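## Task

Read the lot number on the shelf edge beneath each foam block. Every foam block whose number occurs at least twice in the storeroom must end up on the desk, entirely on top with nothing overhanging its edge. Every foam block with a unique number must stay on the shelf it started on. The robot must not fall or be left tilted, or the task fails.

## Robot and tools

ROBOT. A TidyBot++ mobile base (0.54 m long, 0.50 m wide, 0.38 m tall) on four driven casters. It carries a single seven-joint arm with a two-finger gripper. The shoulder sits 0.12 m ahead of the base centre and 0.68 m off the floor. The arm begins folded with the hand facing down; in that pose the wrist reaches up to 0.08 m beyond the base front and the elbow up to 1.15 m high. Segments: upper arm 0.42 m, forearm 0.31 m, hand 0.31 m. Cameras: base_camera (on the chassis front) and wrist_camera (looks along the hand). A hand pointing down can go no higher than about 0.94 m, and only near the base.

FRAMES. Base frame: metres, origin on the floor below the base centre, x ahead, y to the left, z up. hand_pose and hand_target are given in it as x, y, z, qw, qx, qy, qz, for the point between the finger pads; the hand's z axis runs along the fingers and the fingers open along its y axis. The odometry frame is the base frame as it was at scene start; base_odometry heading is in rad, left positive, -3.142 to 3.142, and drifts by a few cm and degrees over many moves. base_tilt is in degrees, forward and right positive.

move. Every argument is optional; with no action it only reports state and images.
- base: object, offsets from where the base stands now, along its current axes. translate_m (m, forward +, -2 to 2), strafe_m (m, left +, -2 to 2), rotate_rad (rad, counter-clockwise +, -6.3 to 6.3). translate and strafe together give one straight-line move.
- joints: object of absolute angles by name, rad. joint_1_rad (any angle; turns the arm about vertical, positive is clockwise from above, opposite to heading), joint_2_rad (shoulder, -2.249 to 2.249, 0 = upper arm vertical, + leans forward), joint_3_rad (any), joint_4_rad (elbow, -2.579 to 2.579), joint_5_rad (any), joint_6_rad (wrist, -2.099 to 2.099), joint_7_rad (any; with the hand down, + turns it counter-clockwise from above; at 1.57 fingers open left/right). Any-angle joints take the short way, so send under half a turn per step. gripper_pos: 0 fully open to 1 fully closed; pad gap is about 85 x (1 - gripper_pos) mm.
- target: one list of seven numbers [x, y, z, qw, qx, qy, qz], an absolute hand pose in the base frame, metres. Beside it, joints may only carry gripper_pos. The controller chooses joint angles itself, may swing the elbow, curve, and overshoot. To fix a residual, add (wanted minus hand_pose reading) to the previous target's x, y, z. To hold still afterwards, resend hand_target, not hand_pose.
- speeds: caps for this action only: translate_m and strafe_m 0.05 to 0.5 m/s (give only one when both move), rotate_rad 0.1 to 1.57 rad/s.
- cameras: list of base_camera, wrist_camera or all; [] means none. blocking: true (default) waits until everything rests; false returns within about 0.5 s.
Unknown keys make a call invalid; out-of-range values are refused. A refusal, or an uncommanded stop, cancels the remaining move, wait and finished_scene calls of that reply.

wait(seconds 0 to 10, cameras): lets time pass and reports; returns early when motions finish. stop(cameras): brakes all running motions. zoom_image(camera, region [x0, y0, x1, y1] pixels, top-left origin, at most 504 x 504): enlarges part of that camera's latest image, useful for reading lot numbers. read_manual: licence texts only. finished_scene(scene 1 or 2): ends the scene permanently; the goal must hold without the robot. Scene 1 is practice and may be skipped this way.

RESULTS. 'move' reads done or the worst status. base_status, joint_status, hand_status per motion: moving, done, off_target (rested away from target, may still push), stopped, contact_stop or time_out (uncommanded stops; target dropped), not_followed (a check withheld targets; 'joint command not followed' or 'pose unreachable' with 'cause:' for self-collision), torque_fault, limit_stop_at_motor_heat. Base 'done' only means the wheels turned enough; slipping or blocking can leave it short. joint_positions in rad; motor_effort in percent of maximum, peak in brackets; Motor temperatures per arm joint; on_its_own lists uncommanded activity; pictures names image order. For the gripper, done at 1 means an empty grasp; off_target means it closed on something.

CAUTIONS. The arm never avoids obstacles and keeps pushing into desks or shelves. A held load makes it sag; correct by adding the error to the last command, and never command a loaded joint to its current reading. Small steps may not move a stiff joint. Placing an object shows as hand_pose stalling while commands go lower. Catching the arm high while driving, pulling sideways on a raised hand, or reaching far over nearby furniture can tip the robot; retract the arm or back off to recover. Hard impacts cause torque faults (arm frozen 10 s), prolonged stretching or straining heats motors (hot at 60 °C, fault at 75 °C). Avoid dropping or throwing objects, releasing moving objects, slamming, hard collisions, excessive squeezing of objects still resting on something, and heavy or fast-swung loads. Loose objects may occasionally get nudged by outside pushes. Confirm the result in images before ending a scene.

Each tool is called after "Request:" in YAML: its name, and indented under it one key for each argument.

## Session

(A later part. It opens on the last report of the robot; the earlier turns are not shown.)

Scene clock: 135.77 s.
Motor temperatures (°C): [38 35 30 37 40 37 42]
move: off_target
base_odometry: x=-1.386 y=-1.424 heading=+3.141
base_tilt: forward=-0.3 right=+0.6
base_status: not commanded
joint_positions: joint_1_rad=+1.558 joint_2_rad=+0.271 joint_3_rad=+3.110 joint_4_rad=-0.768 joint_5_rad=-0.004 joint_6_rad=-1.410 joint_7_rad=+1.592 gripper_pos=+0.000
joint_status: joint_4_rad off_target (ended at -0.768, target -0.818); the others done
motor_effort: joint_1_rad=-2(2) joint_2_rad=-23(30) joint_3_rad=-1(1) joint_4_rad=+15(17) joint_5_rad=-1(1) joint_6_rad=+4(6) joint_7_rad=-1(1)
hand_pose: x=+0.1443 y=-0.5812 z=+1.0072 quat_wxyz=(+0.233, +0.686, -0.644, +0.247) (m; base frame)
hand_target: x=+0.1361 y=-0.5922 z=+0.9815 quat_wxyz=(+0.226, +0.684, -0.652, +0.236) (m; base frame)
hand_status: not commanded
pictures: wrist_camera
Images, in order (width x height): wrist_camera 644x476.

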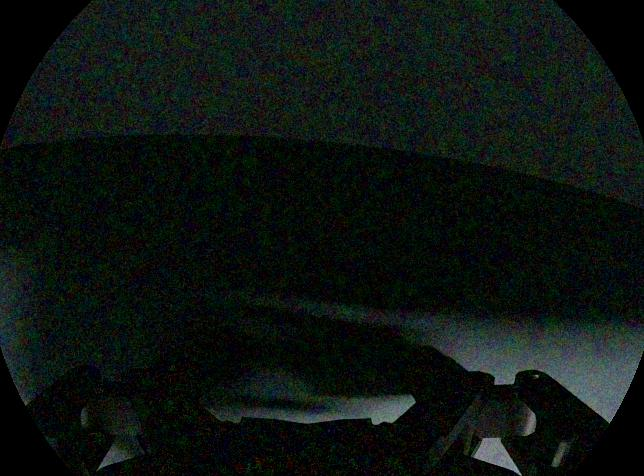

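Request:
move:
  joints: {"joint_2_rad":0.152,"joint_4_rad":-0.864,"joint_6_rad":-1.6}
  cameras: ["wrist_camera"]

Request:
move:
  joints: {"joint_2_rad":0.137,"joint_4_rad":-0.664,"joint_6_rad":-1.65}
  cameras: ["wrist_camera"]

Scene clock: 137.13 s.
Motor temperatures (°C): [38 35 30 37 40 37 42]
move: done
base_odometry: x=-1.386 y=-1.424 heading=+3.141
base_tilt: forward=-0.4 right=+0.6
base_status: not commanded
joint_positions: joint_1_rad=+1.558 joint_2_rad=+0.146 joint_3_rad=+3.110 joint_4_rad=-0.836 joint_5_rad=-0.004 joint_6_rad=-1.562 joint_7_rad=+1.592 gripper_pos=+0.000
joint_status: all done
motor_effort: joint_1_rad=+0(2) joint_2_rad=-22(28) joint_3_rad=+0(2) joint_4_rad=+17(18) joint_5_rad=+1(1) joint_6_rad=+5(6) joint_7_rad=+0(1)
hand_pose: x=+0.1423 y=-0.4966 z=+1.0155 quat_wxyz=(+0.203, +0.697, -0.653, +0.214) (m; base frame)
hand_target: x=+0.1347 y=-0.4865 z=+0.9941 quat_wxyz=(+0.180, +0.700, -0.665, +0.187) (m; base frame)
hand_status: not commanded
pictures: wrist_camera
Images, in order (width x height): wrist_camera 644x476.

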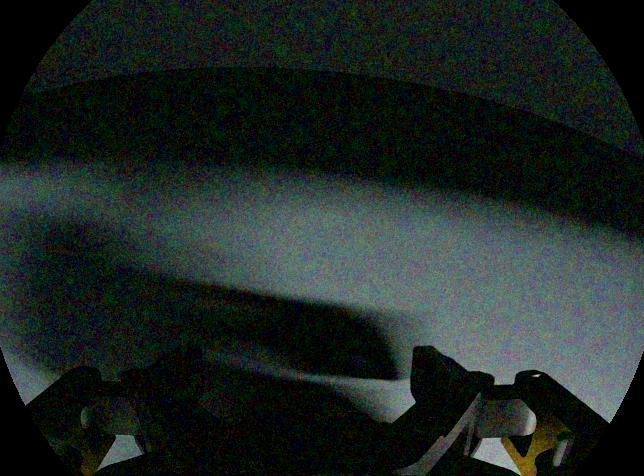

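Scene clock: 138.30 s.
Motor temperatures (°C): [38 35 30 37 40 37 42]
move: done
base_odometry: x=-1.386 y=-1.424 heading=+3.141
base_tilt: forward=-0.3 right=+0.6
base_status: not commanded
joint_positions: joint_1_rad=+1.558 joint_2_rad=+0.135 joint_3_rad=+3.110 joint_4_rad=-0.676 joint_5_rad=-0.004 joint_6_rad=-1.600 joint_7_rad=+1.592 gripper_pos=+0.000
joint_status: all done
motor_effort: joint_1_rad=+0(1) joint_2_rad=-20(23) joint_3_rad=+0(0) joint_4_rad=+17(19) joint_5_rad=+1(1) joint_6_rad=+6(7) joint_7_rad=+0(0)
hand_pose: x=+0.1419 y=-0.4913 z=+1.0832 quat_wxyz=(+0.246, +0.682, -0.638, +0.258) (m; base frame)
hand_target: x=+0.1343 y=-0.4809 z=+1.0775 quat_wxyz=(+0.236, +0.682, -0.648, +0.243) (m; base frame)
hand_status: not commanded
pictures: wrist_camera
Images, in order (width x height): wrist_camera 644x476.

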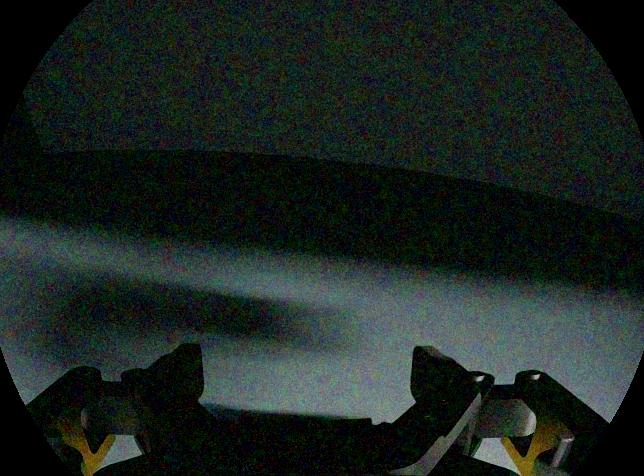

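Request:
move:
  joints: {"joint_2_rad":-0.023,"joint_4_rad":-0.713,"joint_6_rad":-1.91}
  cameras: ["wrist_camera"]

Scene clock: 139.87 s.
Motor temperatures (°C): [38 35 30 37 40 37 42]
move: done
base_odometry: x=-1.386 y=-1.424 heading=+3.141
base_tilt: forward=-0.4 right=+0.6
base_status: not commanded
joint_positions: joint_1_rad=+1.558 joint_2_rad=-0.034 joint_3_rad=+3.110 joint_4_rad=-0.688 joint_5_rad=-0.004 joint_6_rad=-1.858 joint_7_rad=+1.592 gripper_pos=+0.000
joint_status: all done
motor_effort: joint_1_rad=+0(1) joint_2_rad=-12(24) joint_3_rad=+0(0) joint_4_rad=+14(18) joint_5_rad=+1(1) joint_6_rad=+5(7) joint_7_rad=+0(1)
hand_pose: x=+0.1382 y=-0.3595 z=+1.1000 quat_wxyz=(+0.215, +0.695, -0.649, +0.222) (m; base frame)
hand_target: x=+0.1323 y=-0.3503 z=+1.0782 quat_wxyz=(+0.187, +0.699, -0.663, +0.191) (m; base frame)
hand_status: not commanded
pictures: wrist_camera
Images, in order (width x height): wrist_camera 644x476.

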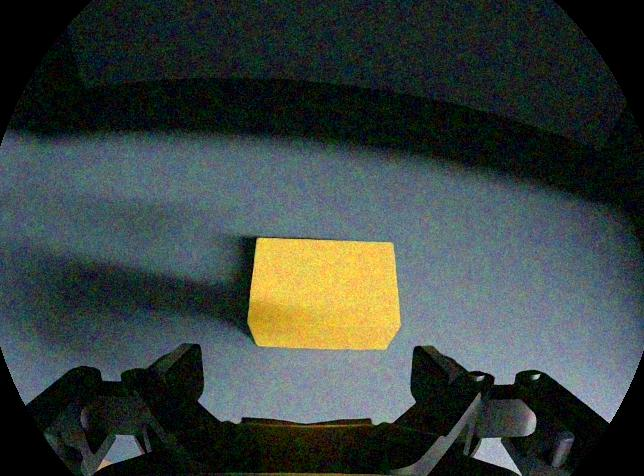

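Request:
move:
  joints: {"joint_7_rad":0.02}
  cameras: []

Request:
move:
  joints: {"joint_2_rad":0.316,"joint_4_rad":-0.339,"joint_6_rad":-2.08}
  cameras: ["wrist_camera"]

Scene clock: 142.57 s.
Motor temperatures (°C): [38 35 30 37 40 37 42]
move: done
base_odometry: x=-1.386 y=-1.424 heading=+3.141
base_tilt: forward=-0.3 right=+0.6
base_status: not commanded
joint_positions: joint_1_rad=+1.558 joint_2_rad=-0.034 joint_3_rad=+3.110 joint_4_rad=-0.688 joint_5_rad=-0.004 joint_6_rad=-1.860 joint_7_rad=+0.062 gripper_pos=+0.000
joint_status: all done
motor_effort: joint_1_rad=+0(1) joint_2_rad=-12(13) joint_3_rad=+0(1) joint_4_rad=+14(14) joint_5_rad=+1(1) joint_6_rad=+5(6) joint_7_rad=+0(1)
hand_pose: x=+0.1382 y=-0.3590 z=+1.0997 quat_wxyz=(+0.001, +0.052, -0.950, +0.308) (m; base frame)
hand_target: x=+0.1323 y=-0.3503 z=+1.0782 quat_wxyz=(-0.003, +0.025, -0.963, +0.268) (m; base frame)
hand_status: not commanded
pictures: none
No camera images: "cameras" was empty.

Scene clock: 144.30 s.
Motor temperatures (°C): [38 35 30 37 40 37 42]
move: done
base_odometry: x=-1.386 y=-1.424 heading=+3.141
base_tilt: forward=-0.3 right=+0.6
base_status: not commanded
joint_positions: joint_1_rad=+1.558 joint_2_rad=+0.304 joint_3_rad=+3.110 joint_4_rad=-0.358 joint_5_rad=-0.004 joint_6_rad=-2.028 joint_7_rad=+0.062 gripper_pos=+0.000
joint_status: all done
motor_effort: joint_1_rad=-1(1) joint_2_rad=-23(26) joint_3_rad=+0(1) joint_4_rad=+13(15) joint_5_rad=+1(1) joint_6_rad=+4(6) joint_7_rad=+0(1)
hand_pose: x=+0.1377 y=-0.4541 z=+1.0514 quat_wxyz=(-0.004, +0.052, -0.973, +0.224) (m; base frame)
hand_target: x=+0.1309 y=-0.4448 z=+1.0453 quat_wxyz=(-0.007, +0.024, -0.979, +0.202) (m; base frame)
hand_status: not commanded
pictures: wrist_camera
Images, in order (width x height): wrist_camera 644x476.

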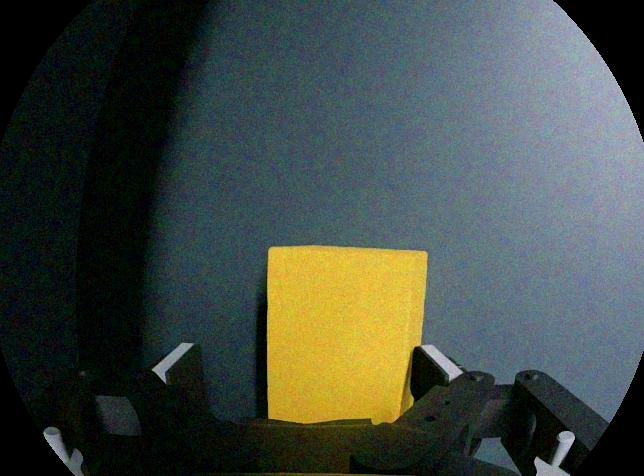

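Request:
move:
  joints: {"joint_2_rad":0.345,"joint_4_rad":-0.395,"joint_6_rad":-2.099}
  cameras: ["wrist_camera"]

Scene clock: 145.40 s.
Motor temperatures (°C): [38 35 30 37 40 37 42]
move: done
base_odometry: x=-1.386 y=-1.424 heading=+3.141
base_tilt: forward=-0.3 right=+0.6
base_status: not commanded
joint_positions: joint_1_rad=+1.558 joint_2_rad=+0.323 joint_3_rad=+3.110 joint_4_rad=-0.377 joint_5_rad=-0.004 joint_6_rad=-2.043 joint_7_rad=+0.062 gripper_pos=+0.000
joint_status: all done
joint sent to its limit — joint_6_rad, lower limit.
motor_effort: joint_1_rad=+0(1) joint_2_rad=-24(26) joint_3_rad=+0(0) joint_4_rad=+13(14) joint_5_rad=+1(1) joint_6_rad=+4(5) joint_7_rad=+0(1)
hand_pose: x=+0.1377 y=-0.4561 z=+1.0343 quat_wxyz=(-0.005, +0.052, -0.979, +0.198) (m; base frame)
hand_target: x=+0.1309 y=-0.4483 z=+1.0135 quat_wxyz=(-0.007, +0.024, -0.988, +0.154) (m; base frame)
hand_status: not commanded
pictures: wrist_camera
Images, in order (width x height): wrist_camera 644x476.

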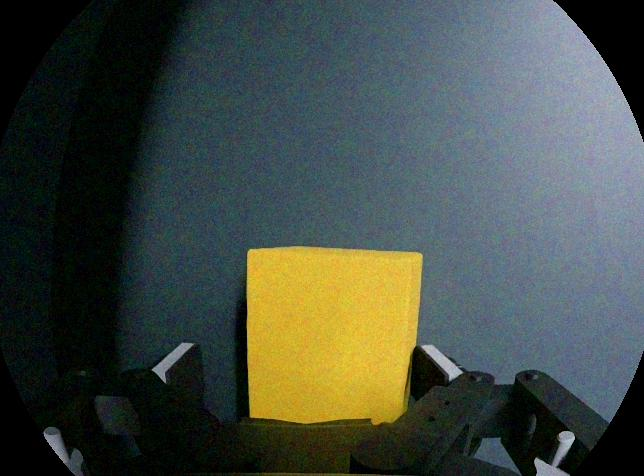

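Request:
move:
  joints: {"joint_2_rad":0.392,"joint_4_rad":-0.474,"joint_6_rad":-2.099}
  cameras: ["wrist_camera"]

Scene clock: 146.53 s.
Motor temperatures (°C): [38 35 30 37 40 37 42]
move: off_target
base_odometry: x=-1.386 y=-1.424 heading=+3.141
base_tilt: forward=-0.3 right=+0.6
base_status: not commanded
joint_positions: joint_1_rad=+1.558 joint_2_rad=+0.332 joint_3_rad=+3.110 joint_4_rad=-0.420 joint_5_rad=-0.004 joint_6_rad=-2.044 joint_7_rad=+0.062 gripper_pos=+0.000
joint_status: joint_2_rad off_target (ended at +0.332, target +0.392); joint_4_rad off_target (ended at -0.420, target -0.474); the others done
joint sent to its limit — joint_6_rad, lower limit.
motor_effort: joint_1_rad=+0(1) joint_2_rad=-15(24) joint_3_rad=+0(0) joint_4_rad=+6(13) joint_5_rad=+1(1) joint_6_rad=+0(4) joint_7_rad=+0(1)
hand_pose: x=+0.1377 y=-0.4566 z=+1.0161 quat_wxyz=(-0.005, +0.052, -0.984, +0.171) (m; base frame)
hand_target: x=+0.1309 y=-0.4562 z=+0.9684 quat_wxyz=(-0.008, +0.024, -0.996, +0.091) (m; base frame)
hand_status: not commanded
pictures: wrist_camera
Images, in order (width x height): wrist_camera 644x476.

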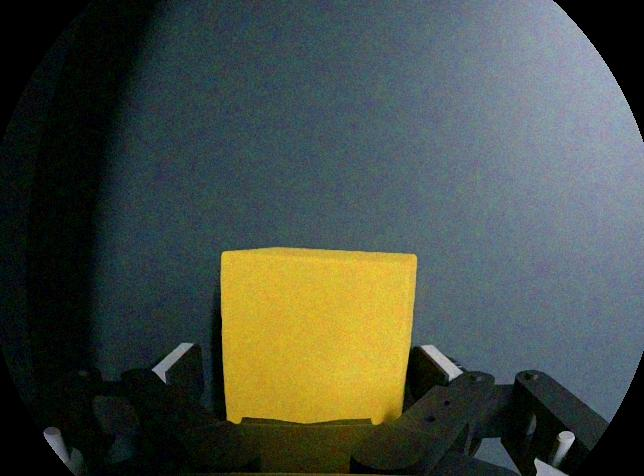

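Request:
move:
  joints: {"joint_2_rad":0.307,"joint_4_rad":-0.365,"joint_6_rad":-2.099}
  cameras: []

Request:
move:
  joints: {"joint_2_rad":0.345,"joint_4_rad":-0.525,"joint_6_rad":-2.099}
  cameras: ["wrist_camera"]

Scene clock: 148.27 s.
Motor temperatures (°C): [38 35 30 37 40 37 42]
move: done
base_odometry: x=-1.386 y=-1.424 heading=+3.141
base_tilt: forward=-0.4 right=+0.6
base_status: not commanded
joint_positions: joint_1_rad=+1.558 joint_2_rad=+0.307 joint_3_rad=+3.110 joint_4_rad=-0.383 joint_5_rad=-0.004 joint_6_rad=-2.056 joint_7_rad=+0.062 gripper_pos=+0.000
joint_status: all done
joint sent to its limit — joint_6_rad, lower limit.
motor_effort: joint_1_rad=-1(1) joint_2_rad=-24(27) joint_3_rad=+0(0) joint_4_rad=+13(15) joint_5_rad=+1(1) joint_6_rad=+4(4) joint_7_rad=+0(0)
hand_pose: x=+0.1374 y=-0.4466 z=+1.0383 quat_wxyz=(-0.005, +0.052, -0.979, +0.197) (m; base frame)
hand_target: x=+0.1308 y=-0.4368 z=+1.0396 quat_wxyz=(-0.007, +0.024, -0.982, +0.187) (m; base frame)
hand_status: not commanded
pictures: none
No camera images: "cameras" was empty.

Scene clock: 149.33 s.
Motor temperatures (°C): [38 35 30 37 40 37 42]
move: off_target
base_odometry: x=-1.386 y=-1.424 heading=+3.141
base_tilt: forward=-0.4 right=+0.6
base_status: not commanded
joint_positions: joint_1_rad=+1.558 joint_2_rad=+0.304 joint_3_rad=+3.110 joint_4_rad=-0.461 joint_5_rad=-0.004 joint_6_rad=-2.055 joint_7_rad=+0.062 gripper_pos=+0.000
joint_status: joint_2_rad off_target (ended at +0.304, target +0.345); joint_4_rad off_target (ended at -0.461, target -0.525); the others done
joint sent to its limit — joint_6_rad, lower limit.
motor_effort: joint_1_rad=-1(1) joint_2_rad=-16(25) joint_3_rad=-1(1) joint_4_rad=+5(14) joint_5_rad=+0(1) joint_6_rad=-5(5) joint_7_rad=+0(1)
hand_pose: x=+0.1375 y=-0.4411 z=+1.0150 quat_wxyz=(-0.005, +0.052, -0.986, +0.160) (m; base frame)
hand_target: x=+0.1309 y=-0.4373 z=+0.9743 quat_wxyz=(-0.007, +0.025, -0.996, +0.089) (m; base frame)
hand_status: not commanded
pictures: wrist_camera
Images, in order (width x height): wrist_camera 644x476.

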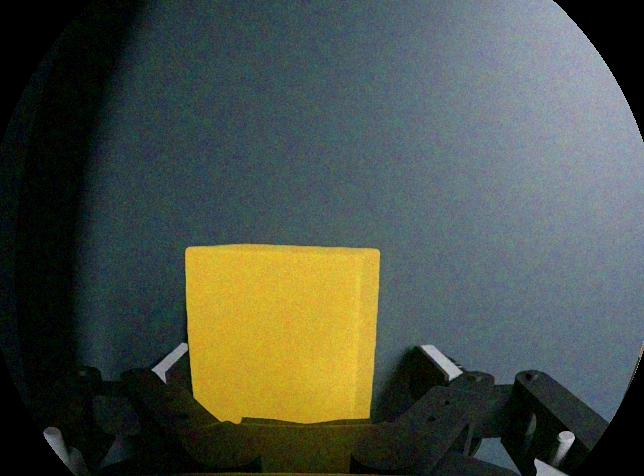

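Request:
move:
  joints: {"joint_2_rad":0.312,"joint_4_rad":-0.365,"joint_6_rad":-2.099}
  cameras: []

Request:
move:
  joints: {"joint_2_rad":0.344,"joint_4_rad":-0.46,"joint_6_rad":-2.099}
  cameras: ["wrist_camera"]

Scene clock: 150.70 s.
Motor temperatures (°C): [38 35 30 37 40 37 42]
move: done
base_odometry: x=-1.386 y=-1.424 heading=+3.141
base_tilt: forward=-0.4 right=+0.6
base_status: not commanded
joint_positions: joint_1_rad=+1.558 joint_2_rad=+0.307 joint_3_rad=+3.110 joint_4_rad=-0.382 joint_5_rad=-0.004 joint_6_rad=-2.071 joint_7_rad=+0.062 gripper_pos=+0.000
joint_status: all done
joint sent to its limit — joint_6_rad, lower limit.
motor_effort: joint_1_rad=-1(1) joint_2_rad=-23(26) joint_3_rad=+0(1) joint_4_rad=+13(14) joint_5_rad=+1(1) joint_6_rad=+3(5) joint_7_rad=+0(1)
hand_pose: x=+0.1372 y=-0.4422 z=+1.0370 quat_wxyz=(-0.005, +0.052, -0.980, +0.190) (m; base frame)
hand_target: x=+0.1308 y=-0.4386 z=+1.0374 quat_wxyz=(-0.007, +0.024, -0.982, +0.185) (m; base frame)
hand_status: not commanded
pictures: none
No camera images: "cameras" was empty.

Scene clock: 151.60 s.
Motor temperatures (°C): [38 35 30 37 40 37 42]
move: done
base_odometry: x=-1.386 y=-1.424 heading=+3.141
base_tilt: forward=-0.3 right=+0.6
base_status: not commanded
joint_positions: joint_1_rad=+1.558 joint_2_rad=+0.317 joint_3_rad=+3.110 joint_4_rad=-0.436 joint_5_rad=-0.004 joint_6_rad=-2.071 joint_7_rad=+0.062 gripper_pos=+0.000
joint_status: all done
joint sent to its limit — joint_6_rad, lower limit.
motor_effort: joint_1_rad=-1(1) joint_2_rad=-20(25) joint_3_rad=+0(0) joint_4_rad=+11(15) joint_5_rad=+1(1) joint_6_rad=+3(5) joint_7_rad=+0(0)
hand_pose: x=+0.1373 y=-0.4427 z=+1.0153 quat_wxyz=(-0.005, +0.052, -0.986, +0.158) (m; base frame)
hand_target: x=+0.1309 y=-0.4431 z=+0.9942 quat_wxyz=(-0.007, +0.025, -0.992, +0.122) (m; base frame)
hand_status: not commanded
pictures: wrist_camera
Images, in order (width x height): wrist_camera 644x476.

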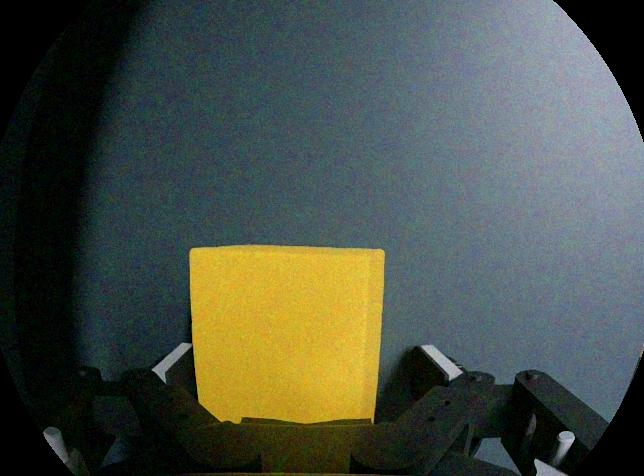

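Request:
move:
  joints: {"joint_2_rad":0.365,"joint_4_rad":-0.43,"joint_6_rad":-2.099}
  cameras: ["wrist_camera"]

Scene clock: 152.47 s.
Motor temperatures (°C): [38 35 30 37 40 37 42]
move: off_target
base_odometry: x=-1.386 y=-1.424 heading=+3.141
base_tilt: forward=-0.3 right=+0.6
base_status: not commanded
joint_positions: joint_1_rad=+1.558 joint_2_rad=+0.324 joint_3_rad=+3.110 joint_4_rad=-0.426 joint_5_rad=-0.004 joint_6_rad=-2.071 joint_7_rad=+0.062 gripper_pos=+0.000
joint_status: joint_2_rad off_target (ended at +0.324, target +0.365); the others done
joint sent to its limit — joint_6_rad, lower limit.
motor_effort: joint_1_rad=+0(1) joint_2_rad=-21(22) joint_3_rad=+0(0) joint_4_rad=+12(12) joint_5_rad=+1(1) joint_6_rad=+3(5) joint_7_rad=+0(0)
hand_pose: x=+0.1373 y=-0.4457 z=+1.0154 quat_wxyz=(-0.005, +0.052, -0.986, +0.160) (m; base frame)
hand_target: x=+0.1309 y=-0.4522 z=+0.9938 quat_wxyz=(-0.007, +0.024, -0.992, +0.126) (m; base frame)
hand_status: not commanded
pictures: wrist_camera
Images, in order (width x height): wrist_camera 644x476.

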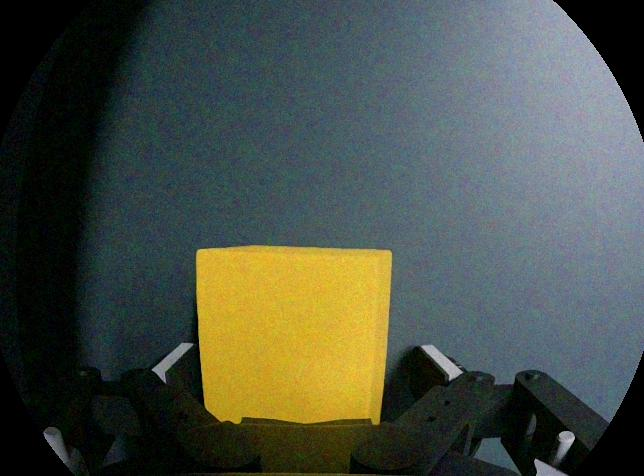

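Request:
move:
  joints: {"joint_2_rad":0.39,"joint_4_rad":-0.43,"joint_6_rad":-2.099}
  cameras: ["wrist_camera"]

Request:
move:
  joints: {"joint_2_rad":0.395,"joint_4_rad":-0.5,"joint_6_rad":-2.099}
  cameras: ["wrist_camera"]

Scene clock: 153.27 s.
Motor temperatures (°C): [38 35 30 37 40 37 42]
move: off_target
base_odometry: x=-1.386 y=-1.424 heading=+3.141
base_tilt: forward=-0.3 right=+0.6
base_status: not commanded
joint_positions: joint_1_rad=+1.558 joint_2_rad=+0.325 joint_3_rad=+3.110 joint_4_rad=-0.425 joint_5_rad=-0.004 joint_6_rad=-2.071 joint_7_rad=+0.062 gripper_pos=+0.000
joint_status: joint_2_rad off_target (ended at +0.325, target +0.390); the others done
joint sent to its limit — joint_6_rad, lower limit.
motor_effort: joint_1_rad=+0(0) joint_2_rad=-17(21) joint_3_rad=+0(0) joint_4_rad=+10(12) joint_5_rad=+1(1) joint_6_rad=+5(6) joint_7_rad=+0(0)
hand_pose: x=+0.1373 y=-0.4458 z=+1.0152 quat_wxyz=(-0.005, +0.052, -0.986, +0.159) (m; base frame)
hand_target: x=+0.1309 y=-0.4598 z=+0.9824 quat_wxyz=(-0.008, +0.024, -0.993, +0.114) (m; base frame)
hand_status: not commanded
pictures: wrist_camera
Images, in order (width x height): wrist_camera 644x476.

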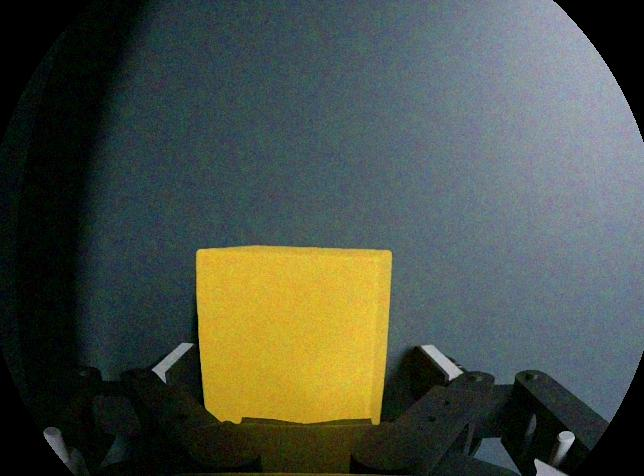

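Scene clock: 154.07 s.
Motor temperatures (°C): [38 35 30 37 40 37 42]
move: off_target
base_odometry: x=-1.386 y=-1.424 heading=+3.141
base_tilt: forward=-0.3 right=+0.6
base_status: not commanded
joint_positions: joint_1_rad=+1.558 joint_2_rad=+0.324 joint_3_rad=+3.110 joint_4_rad=-0.428 joint_5_rad=-0.004 joint_6_rad=-2.070 joint_7_rad=+0.062 gripper_pos=+0.000
joint_status: joint_2_rad off_target (ended at +0.324, target +0.395); joint_4_rad off_target (ended at -0.428, target -0.500); the others done
joint sent to its limit — joint_6_rad, lower limit.
motor_effort: joint_1_rad=+0(0) joint_2_rad=-11(18) joint_3_rad=+0(1) joint_4_rad=+4(11) joint_5_rad=+1(2) joint_6_rad=-1(6) joint_7_rad=+0(1)
hand_pose: x=+0.1374 y=-0.4456 z=+1.0147 quat_wxyz=(-0.005, +0.052, -0.986, +0.159) (m; base frame)
hand_target: x=+0.1310 y=-0.4543 z=+0.9594 quat_wxyz=(-0.008, +0.024, -0.997, +0.077) (m; base frame)
hand_status: not commanded
pictures: wrist_camera
Images, in order (width x height): wrist_camera 644x476.

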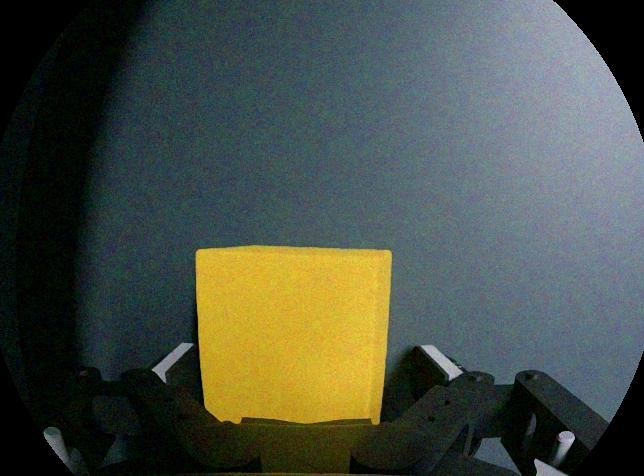

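Request:
move:
  joints: {"joint_2_rad":0.325,"joint_4_rad":-0.36,"joint_6_rad":-2.099}
  cameras: ["wrist_camera"]

Request:
move:
  joints: {"joint_2_rad":0.372,"joint_4_rad":-0.46,"joint_6_rad":-2.099}
  cameras: ["wrist_camera"]

Scene clock: 155.33 s.
Motor temperatures (°C): [38 35 30 37 40 37 42]
move: done
base_odometry: x=-1.386 y=-1.424 heading=+3.141
base_tilt: forward=-0.3 right=+0.6
base_status: not commanded
joint_positions: joint_1_rad=+1.558 joint_2_rad=+0.323 joint_3_rad=+3.110 joint_4_rad=-0.379 joint_5_rad=-0.004 joint_6_rad=-2.073 joint_7_rad=+0.062 gripper_pos=+0.000
joint_status: all done
joint sent to its limit — joint_6_rad, lower limit.
motor_effort: joint_1_rad=+0(1) joint_2_rad=-24(27) joint_3_rad=+0(0) joint_4_rad=+13(14) joint_5_rad=+1(1) joint_6_rad=+3(4) joint_7_rad=+0(0)
hand_pose: x=+0.1373 y=-0.4475 z=+1.0304 quat_wxyz=(-0.005, +0.052, -0.982, +0.182) (m; base frame)
hand_target: x=+0.1308 y=-0.4434 z=+1.0332 quat_wxyz=(-0.007, +0.024, -0.983, +0.181) (m; base frame)
hand_status: not commanded
pictures: wrist_camera
Images, in order (width x height): wrist_camera 644x476.

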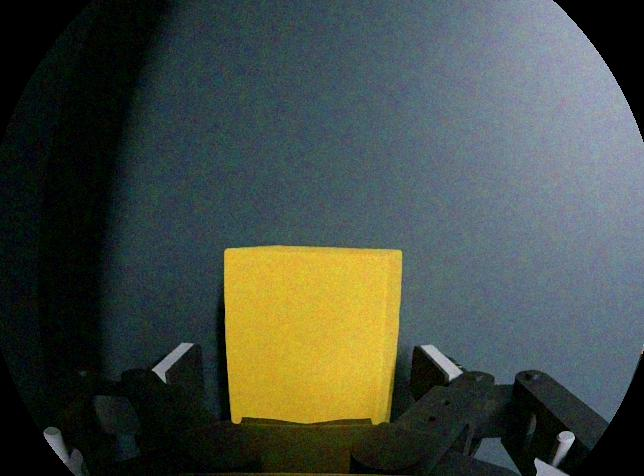

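Scene clock: 156.27 s.
Motor temperatures (°C): [38 35 30 37 40 37 42]
move: off_target
base_odometry: x=-1.386 y=-1.424 heading=+3.141
base_tilt: forward=-0.4 right=+0.6
base_status: not commanded
joint_positions: joint_1_rad=+1.558 joint_2_rad=+0.329 joint_3_rad=+3.110 joint_4_rad=-0.420 joint_5_rad=-0.004 joint_6_rad=-2.073 joint_7_rad=+0.062 gripper_pos=+0.000
joint_status: joint_2_rad off_target (ended at +0.329, target +0.372); joint_4_rad off_target (ended at -0.420, target -0.460); the others done
joint sent to its limit — joint_6_rad, lower limit.
motor_effort: joint_1_rad=+0(1) joint_2_rad=-18(24) joint_3_rad=+0(0) joint_4_rad=+8(13) joint_5_rad=+1(1) joint_6_rad=+1(4) joint_7_rad=+0(1)
hand_pose: x=+0.1373 y=-0.4468 z=+1.0151 quat_wxyz=(-0.005, +0.052, -0.986, +0.159) (m; base frame)
hand_target: x=+0.1309 y=-0.4517 z=+0.9817 quat_wxyz=(-0.007, +0.024, -0.994, +0.108) (m; base frame)
hand_status: not commanded
pictures: wrist_camera
Images, in order (width x height): wrist_camera 644x476.

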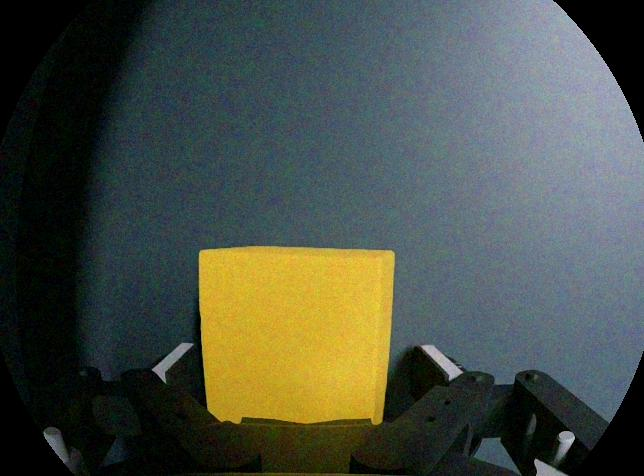

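Request:
move:
  joints: {"joint_2_rad":0.347,"joint_4_rad":-0.42,"joint_6_rad":-2.099}
  cameras: []

Request:
move:
  joints: {"gripper_pos":0.4}
  cameras: ["wrist_camera"]

Scene clock: 157.27 s.
Motor temperatures (°C): [38 35 30 37 40 37 42]
move: done
base_odometry: x=-1.386 y=-1.424 heading=+3.141
base_tilt: forward=-0.3 right=+0.6
base_status: not commanded
joint_positions: joint_1_rad=+1.558 joint_2_rad=+0.328 joint_3_rad=+3.110 joint_4_rad=-0.419 joint_5_rad=-0.004 joint_6_rad=-2.073 joint_7_rad=+0.062 gripper_pos=+0.000
joint_status: all done
joint sent to its limit — joint_6_rad, lower limit.
motor_effort: joint_1_rad=+0(1) joint_2_rad=-24(25) joint_3_rad=+0(0) joint_4_rad=+12(13) joint_5_rad=+1(1) joint_6_rad=+3(4) joint_7_rad=+0(1)
hand_pose: x=+0.1373 y=-0.4468 z=+1.0156 quat_wxyz=(-0.005, +0.052, -0.986, +0.160) (m; base frame)
hand_target: x=+0.1309 y=-0.4472 z=+1.0050 quat_wxyz=(-0.007, +0.024, -0.990, +0.140) (m; base frame)
hand_status: not commanded
pictures: none
No camera images: "cameras" was empty.

Scene clock: 158.03 s.
Motor temperatures (°C): [38 35 30 37 40 37 42]
move: off_target
base_odometry: x=-1.386 y=-1.424 heading=+3.141
base_tilt: forward=-0.3 right=+0.6
base_status: not commanded
joint_positions: joint_1_rad=+1.558 joint_2_rad=+0.318 joint_3_rad=+3.110 joint_4_rad=-0.413 joint_5_rad=-0.004 joint_6_rad=-2.073 joint_7_rad=+0.062 gripper_pos=+0.348
joint_status: gripper_pos off_target (ended at +0.348, target +0.400)
motor_effort: joint_1_rad=-1(1) joint_2_rad=-21(22) joint_3_rad=-1(1) joint_4_rad=+10(12) joint_5_rad=+0(1) joint_6_rad=+3(5) joint_7_rad=+0(1)
hand_pose: x=+0.1373 y=-0.4436 z=+1.0220 quat_wxyz=(-0.005, +0.052, -0.984, +0.168) (m; base frame)
hand_target: x=+0.1309 y=-0.4472 z=+1.0050 quat_wxyz=(-0.007, +0.024, -0.990, +0.140) (m; base frame)
hand_status: not commanded
pictures: wrist_camera
Images, in order (width x height): wrist_camera 644x476.

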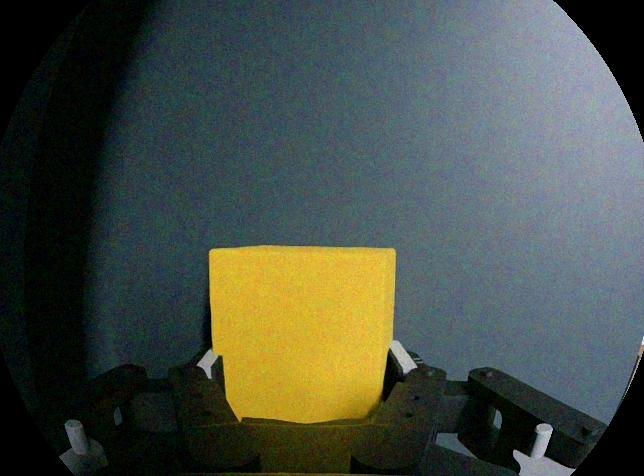

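Request:
move:
  joints: {"joint_2_rad":0.32,"joint_4_rad":-0.36,"joint_6_rad":-2.099,"gripper_pos":0.48}
  cameras: ["wrist_camera"]

Request:
move:
  joints: {"joint_2_rad":0.27,"joint_4_rad":-0.29,"joint_6_rad":-2.099}
  cameras: ["wrist_camera"]

Scene clock: 158.97 s.
Motor temperatures (°C): [38 35 30 37 40 37 42]
move: off_target
base_odometry: x=-1.386 y=-1.424 heading=+3.141
base_tilt: forward=-0.3 right=+0.6
base_status: not commanded
joint_positions: joint_1_rad=+1.558 joint_2_rad=+0.316 joint_3_rad=+3.110 joint_4_rad=-0.376 joint_5_rad=-0.004 joint_6_rad=-2.073 joint_7_rad=+0.062 gripper_pos=+0.349
joint_status: gripper_pos off_target (ended at +0.349, target +0.480); the others done
joint sent to its limit — joint_6_rad, lower limit.
motor_effort: joint_1_rad=-1(1) joint_2_rad=-24(25) joint_3_rad=+0(1) joint_4_rad=+13(14) joint_5_rad=+1(1) joint_6_rad=+4(4) joint_7_rad=+0(1)
hand_pose: x=+0.1372 y=-0.4448 z=+1.0346 quat_wxyz=(-0.005, +0.052, -0.981, +0.187) (m; base frame)
hand_target: x=+0.1308 y=-0.4416 z=+1.0354 quat_wxyz=(-0.007, +0.024, -0.983, +0.183) (m; base frame)
hand_status: not commanded
pictures: wrist_camera
Images, in order (width x height): wrist_camera 644x476.

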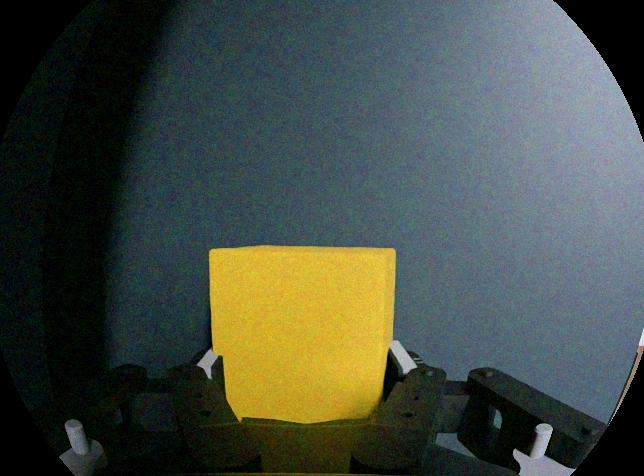

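Scene clock: 159.93 s.
Motor temperatures (°C): [38 35 30 37 40 37 42]
move: done
base_odometry: x=-1.386 y=-1.424 heading=+3.141
base_tilt: forward=-0.4 right=+0.6
base_status: not commanded
joint_positions: joint_1_rad=+1.558 joint_2_rad=+0.264 joint_3_rad=+3.110 joint_4_rad=-0.306 joint_5_rad=-0.004 joint_6_rad=-2.073 joint_7_rad=+0.062 gripper_pos=+0.349
joint_status: all done
joint sent to its limit — joint_6_rad, lower limit.
motor_effort: joint_1_rad=-1(1) joint_2_rad=-22(27) joint_3_rad=+0(0) joint_4_rad=+13(15) joint_5_rad=+1(1) joint_6_rad=+4(5) joint_7_rad=+0(1)
hand_pose: x=+0.1369 y=-0.4273 z=+1.0795 quat_wxyz=(-0.003, +0.051, -0.968, +0.247) (m; base frame)
hand_target: x=+0.1307 y=-0.4248 z=+1.0789 quat_wxyz=(-0.006, +0.024, -0.970, +0.242) (m; base frame)
hand_status: not commanded
pictures: wrist_camera
Images, in order (width x height): wrist_camera 644x476.

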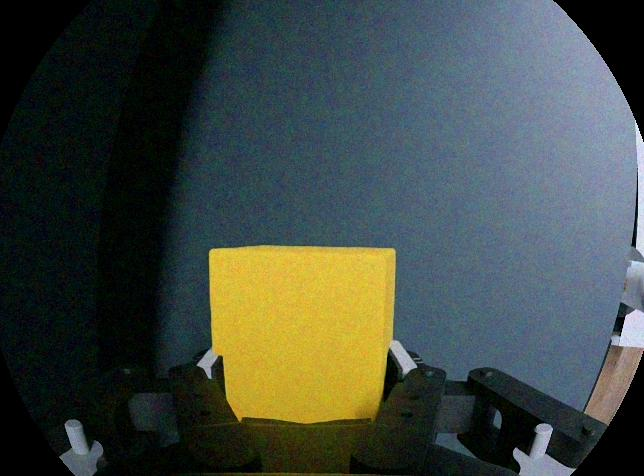

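Request:
move:
  base: {"strafe_m":0.25}
  speeds: {"strafe_m":0.25}
  cameras: ["wrist_camera"]

Request:
move:
  joints: {"joint_1_rad":0.0,"joint_2_rad":-0.034,"joint_4_rad":-0.70,"joint_6_rad":-2.0}
  cameras: ["wrist_camera"]

Scene clock: 162.20 s.
Motor temperatures (°C): [38 35 30 37 40 37 42]
move: done
base_odometry: x=-1.386 y=-1.674 heading=+3.140
base_tilt: forward=-0.3 right=+0.6
base_status: done
joint_positions: joint_1_rad=+1.559 joint_2_rad=+0.258 joint_3_rad=+3.110 joint_4_rad=-0.304 joint_5_rad=-0.004 joint_6_rad=-2.073 joint_7_rad=+0.062 gripper_pos=+0.349
joint_status: not commanded
motor_effort: joint_1_rad=-1(2) joint_2_rad=-20(27) joint_3_rad=+0(1) joint_4_rad=+12(13) joint_5_rad=+1(1) joint_6_rad=+5(5) joint_7_rad=+0(1)
hand_pose: x=+0.1363 y=-0.4250 z=+1.0827 quat_wxyz=(-0.003, +0.051, -0.967, +0.251) (m; base frame)
hand_target: x=+0.1307 y=-0.4248 z=+1.0789 quat_wxyz=(-0.006, +0.024, -0.970, +0.242) (m; base frame)
hand_status: not commanded
pictures: wrist_camera
Images, in order (width x height): wrist_camera 644x476.

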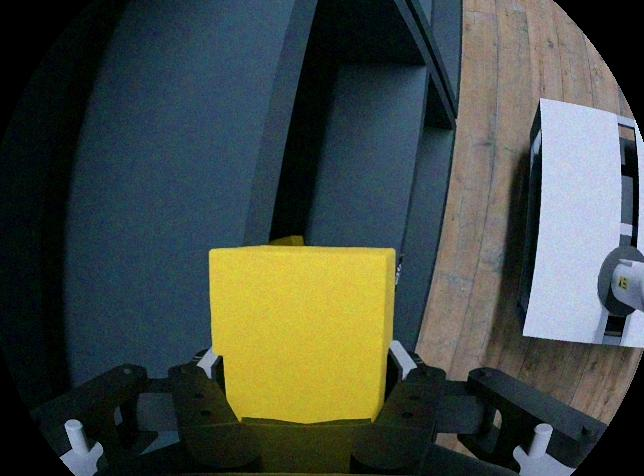

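Scene clock: 165.00 s.
Motor temperatures (°C): [38 35 30 37 40 37 42]
move: done
base_odometry: x=-1.386 y=-1.674 heading=+3.141
base_tilt: forward=-0.3 right=+0.6
base_status: not commanded
joint_positions: joint_1_rad=+0.019 joint_2_rad=-0.021 joint_3_rad=+3.110 joint_4_rad=-0.671 joint_5_rad=-0.004 joint_6_rad=-2.055 joint_7_rad=+0.062 gripper_pos=+0.349
joint_status: all done
motor_effort: joint_1_rad=+0(2) joint_2_rad=-12(22) joint_3_rad=+0(1) joint_4_rad=+13(14) joint_5_rad=+1(1) joint_6_rad=+4(5) joint_7_rad=-1(1)
hand_pose: x=+0.4316 y=+0.0069 z=+1.0707 quat_wxyz=(-0.151, +0.717, -0.663, +0.156) (m; base frame)
hand_target: x=+0.4409 y=+0.0123 z=+1.0727 quat_wxyz=(-0.168, +0.705, -0.669, +0.165) (m; base frame)
hand_status: not commanded
pictures: wrist_camera
Images, in order (width x height): wrist_camera 644x476.

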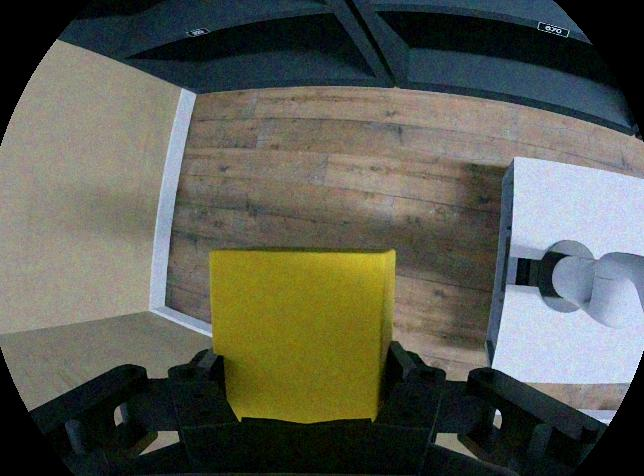

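Request:
move:
  base: {"translate_m":-1.94}
  cameras: []

Request:
move:
  base: {"translate_m":-1.0}
  cameras: []

Request:
move:
  base: {"strafe_m":-1.8}
  cameras: []

Request:
move:
  base: {"translate_m":1.6}
  cameras: []

Request:
move:
  joints: {"joint_1_rad":1.57}

Scene clock: 170.47 s.
Motor temperatures (°C): [38 35 30 37 40 37 42]
move: done
base_odometry: x=+0.554 y=-1.676 heading=+3.140
base_tilt: forward=-0.3 right=+0.6
base_status: done
joint_positions: joint_1_rad=+0.018 joint_2_rad=-0.037 joint_3_rad=+3.110 joint_4_rad=-0.675 joint_5_rad=-0.004 joint_6_rad=-2.050 joint_7_rad=+0.062 gripper_pos=+0.349
joint_status: not commanded
motor_effort: joint_1_rad=+0(1) joint_2_rad=-11(16) joint_3_rad=+0(1) joint_4_rad=+12(14) joint_5_rad=+1(1) joint_6_rad=+5(5) joint_7_rad=+0(1)
hand_pose: x=+0.4265 y=+0.0074 z=+1.0752 quat_wxyz=(-0.156, +0.716, -0.661, +0.162) (m; base frame)
hand_target: x=+0.4409 y=+0.0123 z=+1.0727 quat_wxyz=(-0.168, +0.705, -0.669, +0.165) (m; base frame)
hand_status: not commanded
pictures: none
No camera images: "cameras" was empty.

Scene clock: 176.50 s.
Motor temperatures (°C): [38 35 30 37 40 37 42]
move: time_out
base_odometry: x=+1.511 y=-1.678 heading=+3.141
base_tilt: forward=-0.3 right=+0.6
base_status: translate_m time_out (by the wheels' count: -0.956 of -1.000)
joint_positions: joint_1_rad=+0.010 joint_2_rad=-0.042 joint_3_rad=+3.111 joint_4_rad=-0.681 joint_5_rad=-0.004 joint_6_rad=-2.044 joint_7_rad=+0.061 gripper_pos=+0.350
joint_status: not commanded
motor_effort: joint_1_rad=+0(8) joint_2_rad=-11(26) joint_3_rad=+0(9) joint_4_rad=+13(16) joint_5_rad=+1(6) joint_6_rad=+4(7) joint_7_rad=+0(1)
hand_pose: x=+0.4260 y=+0.0092 z=+1.0755 quat_wxyz=(-0.158, +0.717, -0.659, +0.163) (m; base frame)
hand_target: x=+0.4409 y=+0.0123 z=+1.0727 quat_wxyz=(-0.168, +0.705, -0.669, +0.165) (m; base frame)
hand_status: not commanded
pictures: none
No camera images: "cameras" was empty.

not run: a stop that you did not command came earlier in this reply.

not run: a stop that you did not command came earlier in this reply.

not run: a stop that you did not command came earlier in this reply.

Request:
move:
  base: {"translate_m":0.1}
  cameras: []

Request:
move:
  base: {"strafe_m":-1.8}
  cameras: []

Request:
move:
  base: {"translate_m":1.5}
  cameras: []

Request:
move:
  joints: {"joint_1_rad":1.57}

Scene clock: 182.90 s.
Motor temperatures (°C): [38 35 30 37 40 37 42]
move: done
base_odometry: x=+1.411 y=-1.677 heading=+3.141
base_tilt: forward=-0.3 right=+0.6
base_status: done
joint_positions: joint_1_rad=+0.010 joint_2_rad=-0.035 joint_3_rad=+3.111 joint_4_rad=-0.681 joint_5_rad=-0.004 joint_6_rad=-2.044 joint_7_rad=+0.061 gripper_pos=+0.350
joint_status: not commanded
motor_effort: joint_1_rad=+0(1) joint_2_rad=-10(15) joint_3_rad=+0(1) joint_4_rad=+12(14) joint_5_rad=+1(1) joint_6_rad=+4(5) joint_7_rad=+0(0)
hand_pose: x=+0.4290 y=+0.0092 z=+1.0732 quat_wxyz=(-0.156, +0.718, -0.659, +0.161) (m; base frame)
hand_target: x=+0.4409 y=+0.0123 z=+1.0727 quat_wxyz=(-0.168, +0.705, -0.669, +0.165) (m; base frame)
hand_status: not commanded
pictures: none
No camera images: "cameras" was empty.

Scene clock: 187.97 s.
Motor temperatures (°C): [38 35 30 37 40 37 42]
move: done
base_odometry: x=+1.412 y=+0.123 heading=+3.141
base_tilt: forward=-0.3 right=+0.6
base_status: done
joint_positions: joint_1_rad=+0.010 joint_2_rad=-0.035 joint_3_rad=+3.111 joint_4_rad=-0.681 joint_5_rad=-0.004 joint_6_rad=-2.044 joint_7_rad=+0.061 gripper_pos=+0.350
joint_status: not commanded
motor_effort: joint_1_rad=+0(2) joint_2_rad=-11(12) joint_3_rad=+0(2) joint_4_rad=+13(14) joint_5_rad=+1(2) joint_6_rad=+4(5) joint_7_rad=+0(1)
hand_pose: x=+0.4290 y=+0.0093 z=+1.0732 quat_wxyz=(-0.156, +0.718, -0.659, +0.161) (m; base frame)
hand_target: x=+0.4409 y=+0.0123 z=+1.0727 quat_wxyz=(-0.168, +0.705, -0.669, +0.165) (m; base frame)
hand_status: not commanded
pictures: none
No camera images: "cameras" was empty.

Scene clock: 192.37 s.
Motor temperatures (°C): [38 35 30 37 40 37 42]
move: done
base_odometry: x=-0.088 y=+0.124 heading=+3.140
base_tilt: forward=-0.3 right=+0.6
base_status: done
joint_positions: joint_1_rad=+0.010 joint_2_rad=-0.035 joint_3_rad=+3.111 joint_4_rad=-0.681 joint_5_rad=-0.004 joint_6_rad=-2.044 joint_7_rad=+0.061 gripper_pos=+0.350
joint_status: not commanded
motor_effort: joint_1_rad=-1(1) joint_2_rad=-12(14) joint_3_rad=+0(1) joint_4_rad=+13(14) joint_5_rad=+1(1) joint_6_rad=+4(5) joint_7_rad=+0(1)
hand_pose: x=+0.4288 y=+0.0093 z=+1.0734 quat_wxyz=(-0.156, +0.718, -0.659, +0.161) (m; base frame)
hand_target: x=+0.4409 y=+0.0123 z=+1.0727 quat_wxyz=(-0.168, +0.705, -0.669, +0.165) (m; base frame)
hand_status: not commanded
pictures: none
No camera images: "cameras" was empty.

Scene clock: 195.17 s.
Motor temperatures (°C): [38 35 30 37 40 37 42]
move: done
base_odometry: x=-0.088 y=+0.124 heading=+3.140
base_tilt: forward=-0.3 right=+0.6
base_status: not commanded
joint_positions: joint_1_rad=+1.551 joint_2_rad=-0.035 joint_3_rad=+3.111 joint_4_rad=-0.681 joint_5_rad=-0.004 joint_6_rad=-2.044 joint_7_rad=+0.061 gripper_pos=+0.350
joint_status: all done
motor_effort: joint_1_rad=+0(2) joint_2_rad=-11(13) joint_3_rad=+0(1) joint_4_rad=+12(14) joint_5_rad=+1(1) joint_6_rad=+4(5) joint_7_rad=+0(1)
hand_pose: x=+0.1375 y=-0.3093 z=+1.0734 quat_wxyz=(+0.000, +0.056, -0.973, +0.224) (m; base frame)
hand_target: x=+0.1316 y=-0.3219 z=+1.0727 quat_wxyz=(-0.002, +0.026, -0.972, +0.236) (m; base frame)
hand_status: not commanded
pictures: base_camera, wrist_camera
Images, in order (width x height): base_camera 644x364, wrist_camera 644x476.

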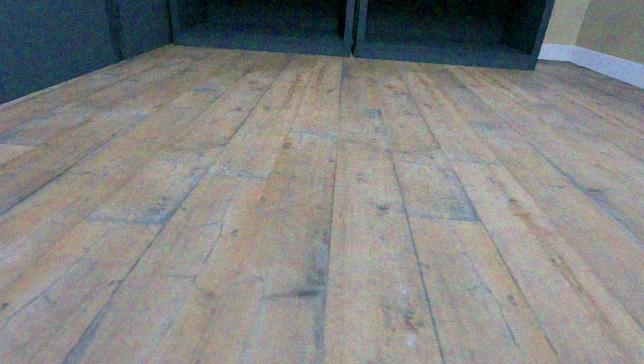

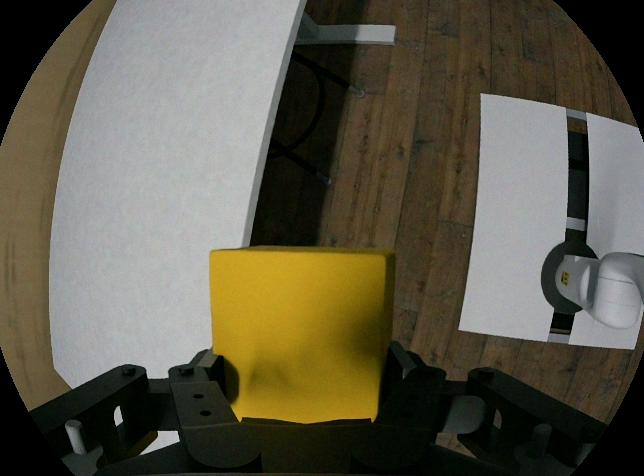

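Request:
move:
  base: {"translate_m":0.35}
  cameras: []

Request:
move:
  base: {"strafe_m":-0.12}
  speeds: {"strafe_m":0.2}
  joints: {"joint_2_rad":0.30,"joint_4_rad":-0.7,"joint_6_rad":-1.9}
  cameras: ["wrist_camera"]

Request:
move:
  joints: {"joint_2_rad":0.42,"joint_4_rad":-0.885,"joint_6_rad":-1.60}
  cameras: ["wrist_camera"]

Scene clock: 197.70 s.
Motor temperatures (°C): [38 35 30 37 40 37 42]
move: done
base_odometry: x=-0.438 y=+0.124 heading=+3.140
base_tilt: forward=-0.3 right=+0.6
base_status: done
joint_positions: joint_1_rad=+1.555 joint_2_rad=-0.035 joint_3_rad=+3.111 joint_4_rad=-0.681 joint_5_rad=-0.004 joint_6_rad=-2.044 joint_7_rad=+0.061 gripper_pos=+0.350
joint_status: not commanded
motor_effort: joint_1_rad=+0(2) joint_2_rad=-11(13) joint_3_rad=+0(2) joint_4_rad=+13(14) joint_5_rad=+1(2) joint_6_rad=+4(5) joint_7_rad=+0(0)
hand_pose: x=+0.1362 y=-0.3094 z=+1.0734 quat_wxyz=(+0.001, +0.054, -0.973, +0.224) (m; base frame)
hand_target: x=+0.1316 y=-0.3219 z=+1.0727 quat_wxyz=(-0.002, +0.026, -0.972, +0.236) (m; base frame)
hand_status: not commanded
pictures: none
No camera images: "cameras" was empty.

Scene clock: 199.43 s.
Motor temperatures (°C): [38 35 30 37 40 37 42]
move: done
base_odometry: x=-0.438 y=+0.244 heading=+3.140
base_tilt: forward=-0.3 right=+0.6
base_status: done
joint_positions: joint_1_rad=+1.555 joint_2_rad=+0.292 joint_3_rad=+3.111 joint_4_rad=-0.686 joint_5_rad=-0.004 joint_6_rad=-1.947 joint_7_rad=+0.061 gripper_pos=+0.350
joint_status: all done
motor_effort: joint_1_rad=+0(1) joint_2_rad=-25(34) joint_3_rad=+0(1) joint_4_rad=+15(18) joint_5_rad=+1(1) joint_6_rad=+2(5) joint_7_rad=+0(1)
hand_pose: x=+0.1393 y=-0.4481 z=+0.9564 quat_wxyz=(-0.005, +0.053, -0.993, +0.108) (m; base frame)
hand_target: x=+0.1325 y=-0.4628 z=+0.9516 quat_wxyz=(-0.007, +0.024, -0.992, +0.121) (m; base frame)
hand_status: not commanded
pictures: wrist_camera
Images, in order (width x height): wrist_camera 644x476.

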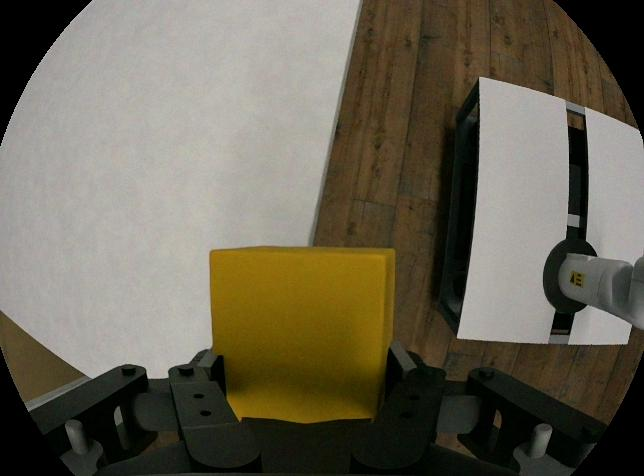

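Scene clock: 200.87 s.
Motor temperatures (°C): [38 35 30 37 40 37 42]
move: done
base_odometry: x=-0.438 y=+0.244 heading=+3.140
base_tilt: forward=-0.3 right=+0.6
base_status: not commanded
joint_positions: joint_1_rad=+1.555 joint_2_rad=+0.412 joint_3_rad=+3.111 joint_4_rad=-0.864 joint_5_rad=-0.004 joint_6_rad=-1.655 joint_7_rad=+0.061 gripper_pos=+0.350
joint_status: all done
motor_effort: joint_1_rad=-1(1) joint_2_rad=-32(37) joint_3_rad=+0(1) joint_4_rad=+18(19) joint_5_rad=+1(1) joint_6_rad=+2(4) joint_7_rad=+0(1)
hand_pose: x=+0.1428 y=-0.5334 z=+0.8544 quat_wxyz=(-0.007, +0.052, -0.993, +0.105) (m; base frame)
hand_target: x=+0.1347 y=-0.5473 z=+0.8462 quat_wxyz=(-0.008, +0.023, -0.993, +0.118) (m; base frame)
hand_status: not commanded
pictures: wrist_camera
Images, in order (width x height): wrist_camera 644x476.

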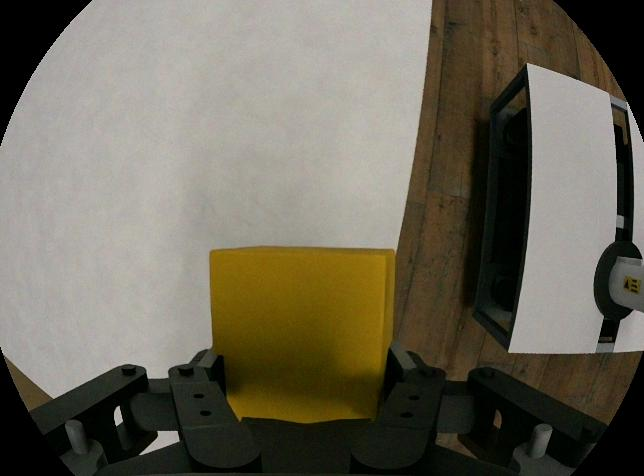

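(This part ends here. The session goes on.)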